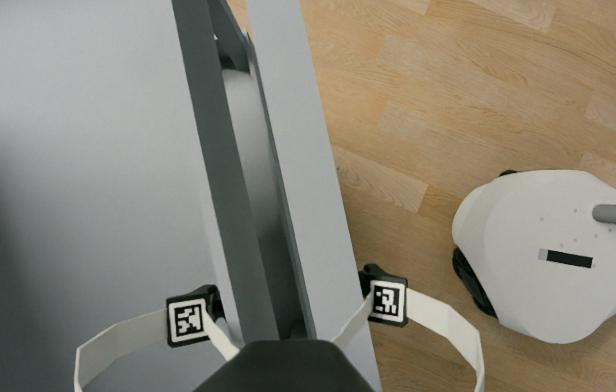

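>>> {"api": "move", "payload": {"r1": {"base":{"translate_m":0.7},"pace":"slow"}, "r2": {"base":{"strafe_m":0.55},"pace":"slow"}, "blocking": false, "cameras": []}}

>>> {"api": "wait", "payload": {"seconds": 6.5, "cameras": []}}

>>> {"api": "wait", "payload": {"seconds": 3, "cameras": ["r1_head_camera","r1_head_left_camera","r2_head_camera","r2_wrist_camera"]}}

Scene clock: 222.90 s.
move: r1 moving; r2 moving
r1.base_odometry: x=-1.397 y=+1.055 heading=-2.224
r1.turned_by_wheels: +0.000
r1.turned_by_imu: +0.000
r1.base_tilt: forward=-1.6 right=+1.3
r1.lidar_m: 0.54 0.61 0.81 2.48 2.74 2.29 2.29 2.53 2.26 1.27 0.62 0.54
r1.base_status: translate_m moving
r1.joint_positions: lift_m=+0.124 arm_m=+0.000 wrist_yaw_rad=+3.194 wrist_pitch_rad=+0.002 wrist_roll_rad=+0.000 gripper_m=+0.056
r1.joint_status: not commanded
r1.measured_speeds: translate_m=+0.048 strafe_m=+0.000 rotate_rad=+0.000 lift_m=+0.000 arm_m=+0.000 wrist_yaw_rad=+0.000 wrist_pitch_rad=+0.000 wrist_roll_rad=+0.000
r1.motor_effort: lift_m=+20(20) arm_m=-4(4) wheel_0=+6(6) wheel_1=+4(4) wheel_2=-7(7)
r1.servo_current: wrist_yaw_rad=65(65) wrist_pitch_rad=33(46) wrist_roll_rad=46(59) gripper_m=39(52)
r1.hand_pose: x=-0.1216 y=+0.0722 z=+0.3019 quat_wxyz=(-0.026, -0.001, +0.000, +1.000) (m; r1's base frame)
r1.wrist_depth_mm: - 135 - - - - - / - 135 144 - - - - / - 132 167 - - - - / 110 136 219 - - - - / 137 - - - - - - / - 1229 198 1205 193 1160 1138 / - 866 291 809 798 842 798
r2.base_odometry: x=+0.053 y=+0.627 heading=-2.534
r2.turned_by_wheels: +0.000
r2.turned_by_imu: +0.000
r2.base_tilt: forward=-0.7 right=+0.1
r2.lidar_m: 0.49 3.27 2.97 1.89 1.21 1.07 1.10 1.39 1.71 1.72 2.14 0.56
r2.base_status: strafe_m moving
r2.joint_positions: lift_m=+0.925 arm_m=+0.395 wrist_yaw_rad=+0.004 wrist_pitch_rad=+1.562 wrist_roll_rad=+1.567 gripper_m=+0.002
r2.joint_status: not commanded
r2.measured_speeds: translate_m=+0.001 strafe_m=+0.056 rotate_rad=-0.003 lift_m=+0.000 arm_m=+0.000 wrist_yaw_rad=+0.000 wrist_pitch_rad=+0.000 wrist_roll_rad=+0.000
r2.motor_effort: lift_m=+21(21) arm_m=-4(4) wheel_0=-10(11) wheel_1=+8(10) wheel_2=+1(10)
r2.servo_current: wrist_yaw_rad=52(65) wrist_pitch_rad=52(52) wrist_roll_rad=52(52) gripper_m=156(163)
r2.hand_pose: x=+0.5689 y=-0.0874 z=+0.8146 quat_wxyz=(+0.504, +0.500, +0.500, -0.496) (m; r2's base frame)
r2.wrist_depth_mm: 250 249 208 175 1025 1042 1025 / 250 249 211 175 1042 1060 1042 / 250 249 226 175 1060 1042 1025 / 250 249 228 175 1042 991 820 / 252 250 247 175 1042 820 809 / 253 249 189 176 179 831 820 / 251 250 248 112 1042 1042 1042
pictures: none
No camera images: "cameras" was empty.

Scene clock: 228.13 s.
earlier move: r1 contact_stop; r2 moving
r1.base_odometry: x=-1.622 y=+0.752 heading=-2.244
r1.turned_by_wheels: -0.020
r1.turned_by_imu: -0.023
r1.base_tilt: forward=-1.6 right=+1.2
r1.lidar_m: - 0.25 0.33 0.99 2.63 2.70 2.66 2.89 2.35 0.39 0.26 0.25
r1.base_status: translate_m contact_stop (by the wheels' count: +0.389 of +0.700)
r1.joint_positions: lift_m=+0.124 arm_m=+0.000 wrist_yaw_rad=+3.194 wrist_pitch_rad=+0.002 wrist_roll_rad=+0.000 gripper_m=+0.056
r1.joint_status: not commanded
r1.measured_speeds: all 0
r1.on_its_own: the wheels are slack since a contact_stop
r1.motor_effort: lift_m=+19(20) arm_m=-4(4) wheel_0=+0(12) wheel_1=+0(19) wheel_2=+0(28)
r1.servo_current: wrist_yaw_rad=59(65) wrist_pitch_rad=33(52) wrist_roll_rad=52(65) gripper_m=39(52)
r1.hand_pose: x=-0.1216 y=+0.0722 z=+0.3019 quat_wxyz=(-0.026, -0.001, +0.000, +1.000) (m; r1's base frame)
r1.wrist_depth_mm: - 135 - - - - - / - 135 146 - - - - / - 132 175 - - - - / 110 136 224 - - - - / 137 - - - - - - / - 1229 198 1308 192 1160 1098 / - 820 759 788 798 820 809
r2.base_odometry: x=+0.345 y=+0.206 heading=-2.536
r2.turned_by_wheels: -0.001
r2.turned_by_imu: -0.007
r2.base_tilt: forward=-0.7 right=+0.1
r2.lidar_m: 0.53 2.76 2.49 1.58 1.00 0.90 0.91 1.12 2.20 2.21 2.72 0.43
r2.base_status: strafe_m moving
r2.joint_positions: lift_m=+0.925 arm_m=+0.395 wrist_yaw_rad=-0.006 wrist_pitch_rad=+1.567 wrist_roll_rad=+1.578 gripper_m=+0.002
r2.joint_status: not commanded
r2.measured_speeds: translate_m=+0.001 strafe_m=+0.075 rotate_rad=-0.003 lift_m=+0.000 arm_m=+0.000 wrist_yaw_rad=-0.007 wrist_pitch_rad=+0.000 wrist_roll_rad=+0.003
r2.motor_effort: lift_m=+21(21) arm_m=-3(4) wheel_0=-14(18) wheel_1=+1(10) wheel_2=-3(10)
r2.servo_current: wrist_yaw_rad=52(65) wrist_pitch_rad=39(59) wrist_roll_rad=59(65) gripper_m=163(169)
r2.hand_pose: x=+0.5663 y=-0.0874 z=+0.8146 quat_wxyz=(+0.498, +0.504, +0.496, -0.502) (m; r2's base frame)
r2.wrist_depth_mm: 249 247 247 245 243 196 - / 249 247 246 245 1042 174 1042 / 249 248 246 246 1060 174 1042 / 249 248 247 247 175 820 820 / 251 248 247 1042 175 831 831 / 250 174 182 1060 175 842 831 / 250 249 176 112 181 1060 1025
wait: 5.23 of 6.5 s (r1 has come to rest)
pictures: none
No camera images: "cameras" was empty.

not run: a stop that you did not command came earlier in this reply.

>>> {"api": "move", "payload": {"r1": {"base":{"translate_m":-0.05,"strafe_m":-0.08},"pace":"slow"}, "blocking": false, "cameras": ["r2_head_camera","r2_wrist_camera","r1_head_left_camera"]}}

>>> {"api": "wait", "payload": {"seconds": 2, "cameras": []}}

>>> {"api": "move", "payload": {"r2": {"base":{"rotate_rad":-0.5},"pace":"slow"}, "r1": {"base":{"translate_m":0.6},"pace":"slow","contact_limits":{"translate_m":0.9}}, "blocking": false, "cameras": []}}

>>> {"api": "wait", "payload": {"seconds": 3, "cameras": ["r2_head_camera","r2_wrist_camera","r1_head_left_camera"]}}

Scene clock: 237.37 s.
earlier move: r2 done
move: r1 moving
r1.base_odometry: x=-1.626 y=+0.764 heading=-2.244
r1.turned_by_wheels: +0.000
r1.turned_by_imu: +0.000
r1.base_tilt: forward=-1.6 right=+1.3
r1.lidar_m: - 0.25 0.32 0.99 2.66 2.68 2.64 2.89 2.33 0.37 0.25 0.25
r1.base_status: translate_m moving; strafe_m moving
r1.joint_positions: lift_m=+0.124 arm_m=+0.000 wrist_yaw_rad=+3.194 wrist_pitch_rad=+0.002 wrist_roll_rad=+0.000 gripper_m=+0.056
r1.joint_status: not commanded
r1.measured_speeds: translate_m=-0.026 strafe_m=-0.042 rotate_rad=+0.001 lift_m=+0.000 arm_m=+0.000 wrist_yaw_rad=+0.000 wrist_pitch_rad=+0.000 wrist_roll_rad=+0.000
r1.motor_effort: lift_m=+20(20) arm_m=-4(4) wheel_0=+4(6) wheel_1=-6(9) wheel_2=+5(6)
r1.servo_current: wrist_yaw_rad=33(72) wrist_pitch_rad=46(46) wrist_roll_rad=72(72) gripper_m=46(46)
r1.hand_pose: x=-0.1216 y=+0.0722 z=+0.3019 quat_wxyz=(-0.026, -0.001, +0.000, +1.000) (m; r1's base frame)
r1.wrist_depth_mm: - 135 - - - - - / - 135 146 - - - - / - 133 175 - - - - / 110 136 224 - - - - / 137 - - - - - - / 1229 1229 198 1308 193 1160 1118 / - 809 759 798 798 831 798
r2.base_odometry: x=+0.358 y=+0.187 heading=-2.535
r2.turned_by_wheels: +0.000
r2.turned_by_imu: +0.000
r2.base_tilt: forward=-0.7 right=+0.1
r2.lidar_m: 0.55 2.74 2.47 1.58 1.01 0.89 0.92 1.14 2.21 2.26 2.79 0.43
r2.base_status: done
r2.joint_positions: lift_m=+0.925 arm_m=+0.395 wrist_yaw_rad=-0.007 wrist_pitch_rad=+1.567 wrist_roll_rad=+1.578 gripper_m=+0.002
r2.joint_status: not commanded
r2.measured_speeds: all 0
r2.motor_effort: lift_m=+21(21) arm_m=-3(4) wheel_0=-12(13) wheel_1=+1(1) wheel_2=-4(5)
r2.servo_current: wrist_yaw_rad=46(59) wrist_pitch_rad=46(46) wrist_roll_rad=39(65) gripper_m=163(163)
r2.hand_pose: x=+0.5663 y=-0.0874 z=+0.8146 quat_wxyz=(+0.497, +0.504, +0.496, -0.503) (m; r2's base frame)
r2.wrist_depth_mm: 248 247 245 245 243 1060 - / 248 247 245 245 244 174 1025 / 249 248 248 246 1060 174 1042 / 249 247 248 245 189 820 831 / 249 248 247 1078 174 809 820 / 249 176 178 1078 175 842 831 / 248 248 177 112 181 1060 1025
pictures: r1_head_left_camera, r2_head_camera, r2_wrist_camera
Images, in order (width x height): r1_head_left_camera 420x672, r2_head_camera 420x560, r2_wrist_camera 616x392.

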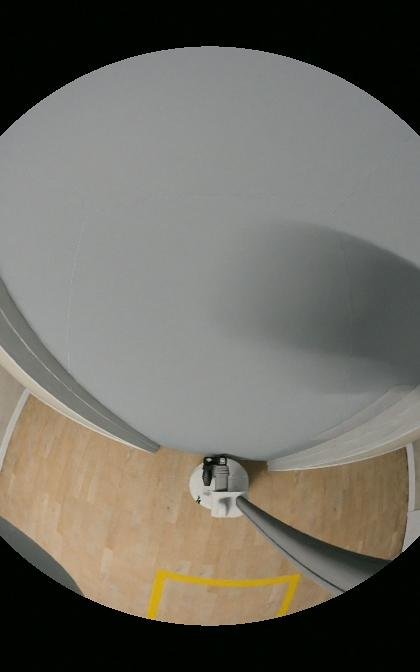

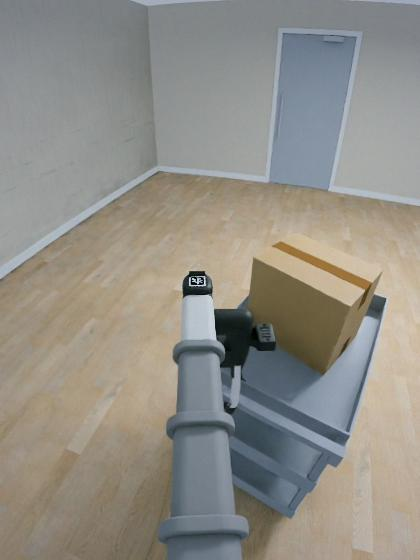

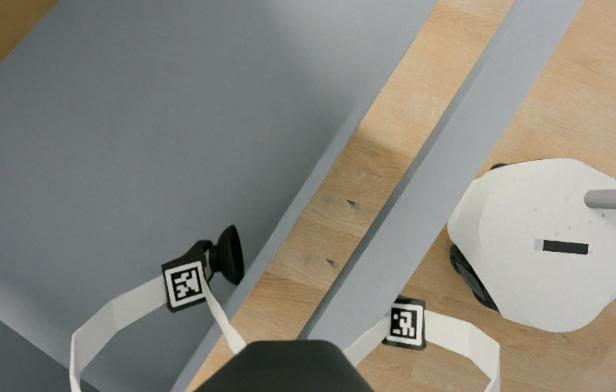

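Scene clock: 239.10 s.
earlier move: r1 done
r1.base_odometry: x=-1.653 y=+0.841 heading=-2.244
r1.turned_by_wheels: +0.000
r1.turned_by_imu: -0.001
r1.base_tilt: forward=-1.6 right=+1.3
r1.lidar_m: 0.25 0.25 0.39 1.26 2.74 2.63 2.61 2.82 2.25 0.50 0.29 0.25
r1.base_status: done
r1.joint_positions: lift_m=+0.124 arm_m=+0.000 wrist_yaw_rad=+3.194 wrist_pitch_rad=+0.002 wrist_roll_rad=+0.000 gripper_m=+0.056
r1.joint_status: not commanded
r1.measured_speeds: all 0
r1.motor_effort: lift_m=+19(20) arm_m=-4(4) wheel_0=+2(7) wheel_1=-3(9) wheel_2=+2(6)
r1.servo_current: wrist_yaw_rad=59(72) wrist_pitch_rad=46(46) wrist_roll_rad=65(72) gripper_m=46(46)
r1.hand_pose: x=-0.1216 y=+0.0722 z=+0.3019 quat_wxyz=(-0.026, -0.001, +0.000, +1.000) (m; r1's base frame)
r1.wrist_depth_mm: - 135 - - - - - / - 135 146 - - - - / - 132 175 - - - - / 110 136 223 - - - - / 137 - - - - - - / 1229 1229 198 1336 193 1255 1118 / - 809 759 809 798 820 809
r2.base_odometry: x=+0.358 y=+0.187 heading=-2.535
r2.turned_by_wheels: +0.000
r2.turned_by_imu: +0.000
r2.base_tilt: forward=-0.7 right=+0.0
r2.lidar_m: 0.56 2.74 2.48 1.58 1.00 0.89 0.91 1.11 2.20 2.19 2.74 0.43
r2.base_status: done
r2.joint_positions: lift_m=+0.925 arm_m=+0.395 wrist_yaw_rad=-0.007 wrist_pitch_rad=+1.567 wrist_roll_rad=+1.578 gripper_m=+0.002
r2.joint_status: not commanded
r2.measured_speeds: all 0
r2.motor_effort: lift_m=+21(21) arm_m=-4(4) wheel_0=-12(13) wheel_1=+1(2) wheel_2=-4(5)
r2.servo_current: wrist_yaw_rad=59(72) wrist_pitch_rad=52(52) wrist_roll_rad=59(72) gripper_m=150(169)
r2.hand_pose: x=+0.5663 y=-0.0874 z=+0.8146 quat_wxyz=(+0.497, +0.504, +0.496, -0.503) (m; r2's base frame)
r2.wrist_depth_mm: 249 247 247 246 244 1042 - / 250 248 247 246 243 173 1025 / 249 248 247 246 1042 174 1042 / 249 248 246 245 189 820 831 / 250 248 247 1060 174 831 831 / 250 175 179 1078 175 820 820 / 247 248 177 112 181 1042 1060
wait: 1.73 of 2 s (r1 has come to rest)
pictures: none
No camera images: "cameras" was empty.

Scene clock: 239.60 s.
move: r1 moving; r2 moving
r1.base_odometry: x=-1.661 y=+0.832 heading=-2.244
r1.turned_by_wheels: +0.000
r1.turned_by_imu: +0.000
r1.base_tilt: forward=-1.6 right=+1.3
r1.lidar_m: 0.25 0.25 0.36 1.20 2.74 2.68 2.63 2.82 2.25 0.44 0.28 0.25
r1.base_status: translate_m moving
r1.joint_positions: lift_m=+0.124 arm_m=+0.000 wrist_yaw_rad=+3.194 wrist_pitch_rad=+0.002 wrist_roll_rad=+0.000 gripper_m=+0.056
r1.joint_status: not commanded
r1.measured_speeds: translate_m=+0.048 strafe_m=+0.001 rotate_rad=-0.002 lift_m=+0.000 arm_m=+0.000 wrist_yaw_rad=+0.000 wrist_pitch_rad=+0.000 wrist_roll_rad=+0.000
r1.motor_effort: lift_m=+19(20) arm_m=-4(4) wheel_0=+5(5) wheel_1=+2(6) wheel_2=-5(6)
r1.servo_current: wrist_yaw_rad=33(59) wrist_pitch_rad=39(46) wrist_roll_rad=52(65) gripper_m=39(46)
r1.contact_limits: translate_m 0.9
r1.hand_pose: x=-0.1216 y=+0.0722 z=+0.3019 quat_wxyz=(-0.026, -0.001, +0.000, +1.000) (m; r1's base frame)
r1.wrist_depth_mm: - 135 - - - - - / - 135 146 - - - - / - 132 175 - - - - / 110 136 224 - - - - / 137 - - - - - - / 1229 1205 198 1336 193 1255 1118 / - 809 759 798 798 820 798
r2.base_odometry: x=+0.358 y=+0.187 heading=-2.659
r2.turned_by_wheels: -0.123
r2.turned_by_imu: -0.119
r2.base_tilt: forward=-0.7 right=+0.0
r2.lidar_m: 0.54 2.92 2.46 1.95 1.05 0.90 0.90 1.07 1.78 2.21 2.51 0.47
r2.base_status: rotate_rad moving
r2.joint_positions: lift_m=+0.925 arm_m=+0.395 wrist_yaw_rad=-0.009 wrist_pitch_rad=+1.567 wrist_roll_rad=+1.579 gripper_m=+0.002
r2.joint_status: not commanded
r2.measured_speeds: translate_m=+0.001 strafe_m=+0.001 rotate_rad=-0.495 lift_m=+0.000 arm_m=+0.000 wrist_yaw_rad=+0.000 wrist_pitch_rad=+0.000 wrist_roll_rad=+0.000
r2.motor_effort: lift_m=+21(21) arm_m=+0(4) wheel_0=+15(17) wheel_1=+9(9) wheel_2=+10(11)
r2.servo_current: wrist_yaw_rad=65(65) wrist_pitch_rad=39(52) wrist_roll_rad=59(65) gripper_m=156(163)
r2.hand_pose: x=+0.5661 y=-0.0874 z=+0.8146 quat_wxyz=(+0.497, +0.505, +0.495, -0.503) (m; r2's base frame)
r2.wrist_depth_mm: 242 243 242 242 1060 173 1060 / 242 243 242 242 1025 173 1060 / 243 244 244 244 1060 1025 1042 / 244 245 244 244 174 831 831 / 244 245 245 1060 175 842 831 / 246 178 182 1060 175 831 831 / 246 247 247 112 1060 1060 1060
pictures: none
No camera images: "cameras" was empty.

Scene clock: 240.80 s.
earlier move: r1 moving; r2 done
r1.base_odometry: x=-1.727 y=+0.748 heading=-2.243
r1.turned_by_wheels: +0.001
r1.turned_by_imu: +0.001
r1.base_tilt: forward=-1.6 right=+1.3
r1.lidar_m: - 0.25 0.29 0.57 2.69 2.78 2.74 2.84 2.27 0.29 0.29 0.25
r1.base_status: translate_m moving
r1.joint_positions: lift_m=+0.124 arm_m=+0.000 wrist_yaw_rad=+3.194 wrist_pitch_rad=+0.002 wrist_roll_rad=+0.000 gripper_m=+0.056
r1.joint_status: not commanded
r1.measured_speeds: translate_m=+0.099 strafe_m=+0.001 rotate_rad=-0.001 lift_m=+0.000 arm_m=+0.000 wrist_yaw_rad=+0.000 wrist_pitch_rad=+0.000 wrist_roll_rad=+0.000
r1.motor_effort: lift_m=+19(20) arm_m=-4(4) wheel_0=+19(22) wheel_1=+11(15) wheel_2=-18(28)
r1.servo_current: wrist_yaw_rad=46(59) wrist_pitch_rad=46(52) wrist_roll_rad=33(65) gripper_m=46(46)
r1.contact_limits: translate_m 0.9
r1.hand_pose: x=-0.1216 y=+0.0722 z=+0.3019 quat_wxyz=(-0.026, -0.001, +0.000, +1.000) (m; r1's base frame)
r1.wrist_depth_mm: - 133 133 - - - - / - 119 133 - - - - / - 123 137 - - - - / - 134 189 - - - - / 137 - - - - - - / - 1229 198 1336 193 1160 1118 / - 798 759 809 798 820 798
r2.base_odometry: x=+0.358 y=+0.187 heading=-3.034
r2.turned_by_wheels: -0.375
r2.turned_by_imu: -0.364
r2.base_tilt: forward=-0.6 right=+0.1
r2.lidar_m: 0.47 4.11 2.66 2.48 1.51 0.97 0.90 0.90 1.17 2.19 2.22 0.58
r2.base_status: done
r2.joint_positions: lift_m=+0.925 arm_m=+0.395 wrist_yaw_rad=+0.006 wrist_pitch_rad=+1.567 wrist_roll_rad=+1.565 gripper_m=+0.002
r2.joint_status: not commanded
r2.measured_speeds: all 0
r2.motor_effort: lift_m=+21(21) arm_m=+5(6) wheel_0=+5(17) wheel_1=+4(10) wheel_2=+10(15)
r2.servo_current: wrist_yaw_rad=59(65) wrist_pitch_rad=39(52) wrist_roll_rad=46(65) gripper_m=150(163)
r2.hand_pose: x=+0.5675 y=-0.0874 z=+0.8146 quat_wxyz=(+0.504, +0.498, +0.502, -0.496) (m; r2's base frame)
r2.wrist_depth_mm: 248 247 218 1042 1042 1042 1025 / 250 248 211 1042 1042 1042 1042 / 251 248 216 175 1060 1042 1042 / 250 249 222 175 1060 976 809 / 251 249 237 175 1042 809 831 / 252 250 191 175 178 820 831 / 252 250 249 112 1060 1042 1042
wait: 1.20 of 3 s (r2 has come to rest)
pictures: r1_head_left_camera, r2_head_camera, r2_wrist_camera
Images, in order (width x height): r1_head_left_camera 420x672, r2_head_camera 420x560, r2_wrist_camera 616x392.

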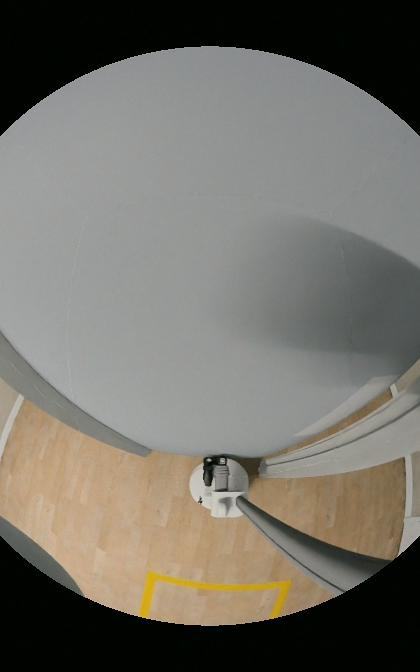

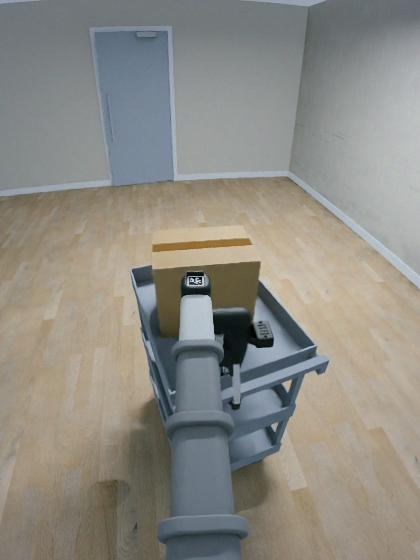

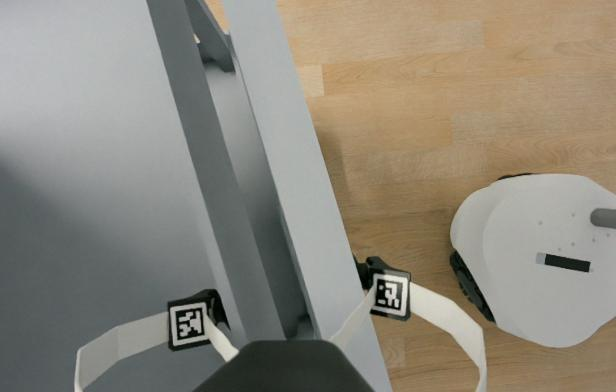

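>>> {"api": "move", "payload": {"r2": {"base":{"strafe_m":0.6},"pace":"slow"}, "blocking": false, "cameras": ["r1_head_left_camera"]}}

>>> {"api": "wait", "payload": {"seconds": 4, "cameras": ["r1_head_left_camera"]}}

Scene clock: 245.77 s.
earlier move: r1 moving
move: r2 moving
r1.base_odometry: x=-2.023 y=+0.377 heading=-2.243
r1.turned_by_wheels: +0.000
r1.turned_by_imu: +0.000
r1.base_tilt: forward=-1.6 right=+1.3
r1.lidar_m: 0.25 0.25 0.25 0.25 0.42 3.24 3.19 0.43 0.43 2.08 2.47 3.72
r1.base_status: translate_m moving
r1.joint_positions: lift_m=+0.124 arm_m=+0.000 wrist_yaw_rad=+3.197 wrist_pitch_rad=+0.002 wrist_roll_rad=+0.000 gripper_m=+0.056
r1.joint_status: not commanded
r1.measured_speeds: translate_m=+0.035 strafe_m=+0.000 rotate_rad=+0.000 lift_m=+0.000 arm_m=+0.000 wrist_yaw_rad=+0.000 wrist_pitch_rad=+0.000 wrist_roll_rad=+0.000
r1.motor_effort: lift_m=+19(20) arm_m=+4(5) wheel_0=+7(9) wheel_1=+13(16) wheel_2=-10(11)
r1.servo_current: wrist_yaw_rad=39(78) wrist_pitch_rad=46(46) wrist_roll_rad=65(65) gripper_m=39(46)
r1.contact_limits: translate_m 0.9
r1.hand_pose: x=-0.1219 y=+0.0715 z=+0.3019 quat_wxyz=(-0.027, -0.001, +0.000, +1.000) (m; r1's base frame)
r1.wrist_depth_mm: - 133 133 - - - - / - 116 133 - - - - / - 125 135 - - - - / - 134 185 - - - - / 137 - - - - - - / - 1229 198 1205 193 1160 1138 / - 809 759 809 798 820 809
r2.base_odometry: x=+0.360 y=+0.173 heading=-3.034
r2.turned_by_wheels: +0.000
r2.turned_by_imu: +0.001
r2.base_tilt: forward=-0.7 right=+0.1
r2.lidar_m: 0.48 4.08 2.65 2.46 1.53 0.98 0.89 0.92 1.15 2.22 2.26 0.56
r2.base_status: strafe_m moving
r2.joint_positions: lift_m=+0.925 arm_m=+0.395 wrist_yaw_rad=+0.006 wrist_pitch_rad=+1.567 wrist_roll_rad=+1.565 gripper_m=+0.002
r2.joint_status: not commanded
r2.measured_speeds: translate_m=+0.000 strafe_m=+0.057 rotate_rad=-0.001 lift_m=+0.000 arm_m=+0.000 wrist_yaw_rad=+0.000 wrist_pitch_rad=+0.000 wrist_roll_rad=+0.000
r2.motor_effort: lift_m=+21(21) arm_m=+5(5) wheel_0=-9(10) wheel_1=+8(10) wheel_2=+1(8)
r2.servo_current: wrist_yaw_rad=59(65) wrist_pitch_rad=39(52) wrist_roll_rad=52(59) gripper_m=163(163)
r2.hand_pose: x=+0.5675 y=-0.0874 z=+0.8146 quat_wxyz=(+0.504, +0.498, +0.502, -0.496) (m; r2's base frame)
r2.wrist_depth_mm: 249 246 216 1042 1008 1025 1025 / 249 247 209 175 1042 1042 1025 / 250 248 226 175 1060 1042 1025 / 250 248 234 175 1060 976 831 / 251 248 243 175 1060 820 820 / 251 249 191 175 179 820 831 / 251 250 249 112 1098 1042 1060
pictures: r1_head_left_camera
Images, in order (width x height): r1_head_left_camera 420x672.

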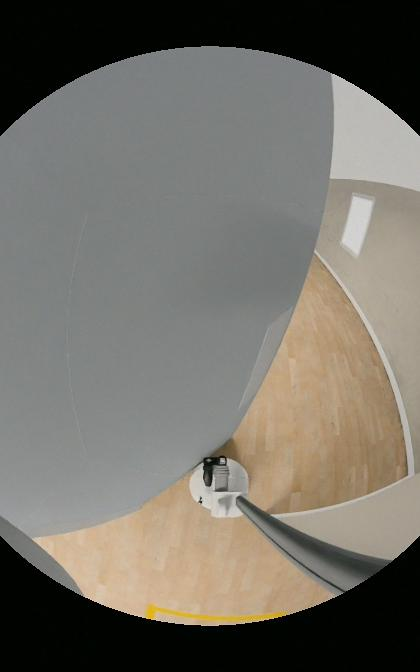

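Scene clock: 246.40 s.
earlier move: r1 done; r2 moving
r1.base_odometry: x=-2.027 y=+0.372 heading=-2.243
r1.turned_by_wheels: +0.000
r1.turned_by_imu: +0.000
r1.base_tilt: forward=-1.6 right=+1.2
r1.lidar_m: 0.25 0.25 0.25 0.25 0.40 3.22 3.19 0.46 0.44 2.08 2.46 3.72
r1.base_status: done
r1.joint_positions: lift_m=+0.124 arm_m=+0.000 wrist_yaw_rad=+3.197 wrist_pitch_rad=+0.002 wrist_roll_rad=+0.000 gripper_m=+0.056
r1.joint_status: not commanded
r1.measured_speeds: all 0
r1.motor_effort: lift_m=+20(20) arm_m=+4(5) wheel_0=+5(10) wheel_1=+12(16) wheel_2=-8(11)
r1.servo_current: wrist_yaw_rad=33(78) wrist_pitch_rad=39(46) wrist_roll_rad=65(65) gripper_m=39(52)
r1.contact_limits: translate_m 0.9
r1.hand_pose: x=-0.1219 y=+0.0715 z=+0.3019 quat_wxyz=(-0.027, -0.001, +0.000, +1.000) (m; r1's base frame)
r1.wrist_depth_mm: - 133 133 - - - - / - 116 133 - - - - / - 125 135 - - - - / - 134 185 - - - - / 137 - - - - - - / - 1229 198 1205 193 1160 1118 / - 809 768 798 798 820 798
r2.base_odometry: x=+0.366 y=+0.117 heading=-3.034
r2.turned_by_wheels: +0.000
r2.turned_by_imu: +0.000
r2.base_tilt: forward=-0.6 right=+0.1
r2.lidar_m: 0.48 4.02 2.61 2.40 1.54 1.00 0.91 0.88 1.16 2.27 2.32 0.58
r2.base_status: strafe_m moving
r2.joint_positions: lift_m=+0.925 arm_m=+0.395 wrist_yaw_rad=+0.006 wrist_pitch_rad=+1.567 wrist_roll_rad=+1.565 gripper_m=+0.002
r2.joint_status: not commanded
r2.measured_speeds: translate_m=+0.001 strafe_m=+0.100 rotate_rad=-0.003 lift_m=+0.000 arm_m=+0.000 wrist_yaw_rad=+0.000 wrist_pitch_rad=+0.000 wrist_roll_rad=+0.000
r2.motor_effort: lift_m=+21(21) arm_m=+5(5) wheel_0=-8(15) wheel_1=+6(10) wheel_2=+0(8)
r2.servo_current: wrist_yaw_rad=65(65) wrist_pitch_rad=39(52) wrist_roll_rad=52(59) gripper_m=156(163)
r2.hand_pose: x=+0.5675 y=-0.0874 z=+0.8146 quat_wxyz=(+0.504, +0.498, +0.502, -0.496) (m; r2's base frame)
r2.wrist_depth_mm: 250 248 211 175 1042 1042 1025 / 249 249 216 175 1042 1025 1042 / 251 248 233 176 1008 1025 1042 / 251 249 226 176 1060 976 809 / 251 250 247 176 1042 820 820 / 252 250 189 177 181 831 820 / 253 250 248 112 1042 1042 1042
wait: 0.63 of 4 s (r1 has come to rest)
pictures: r1_head_left_camera
Images, in order (width x height): r1_head_left_camera 420x672.

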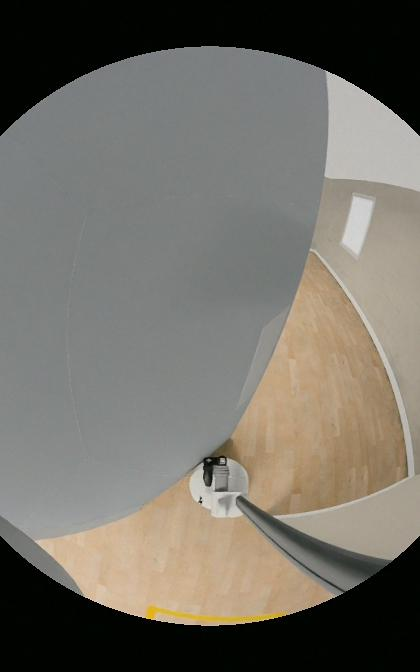

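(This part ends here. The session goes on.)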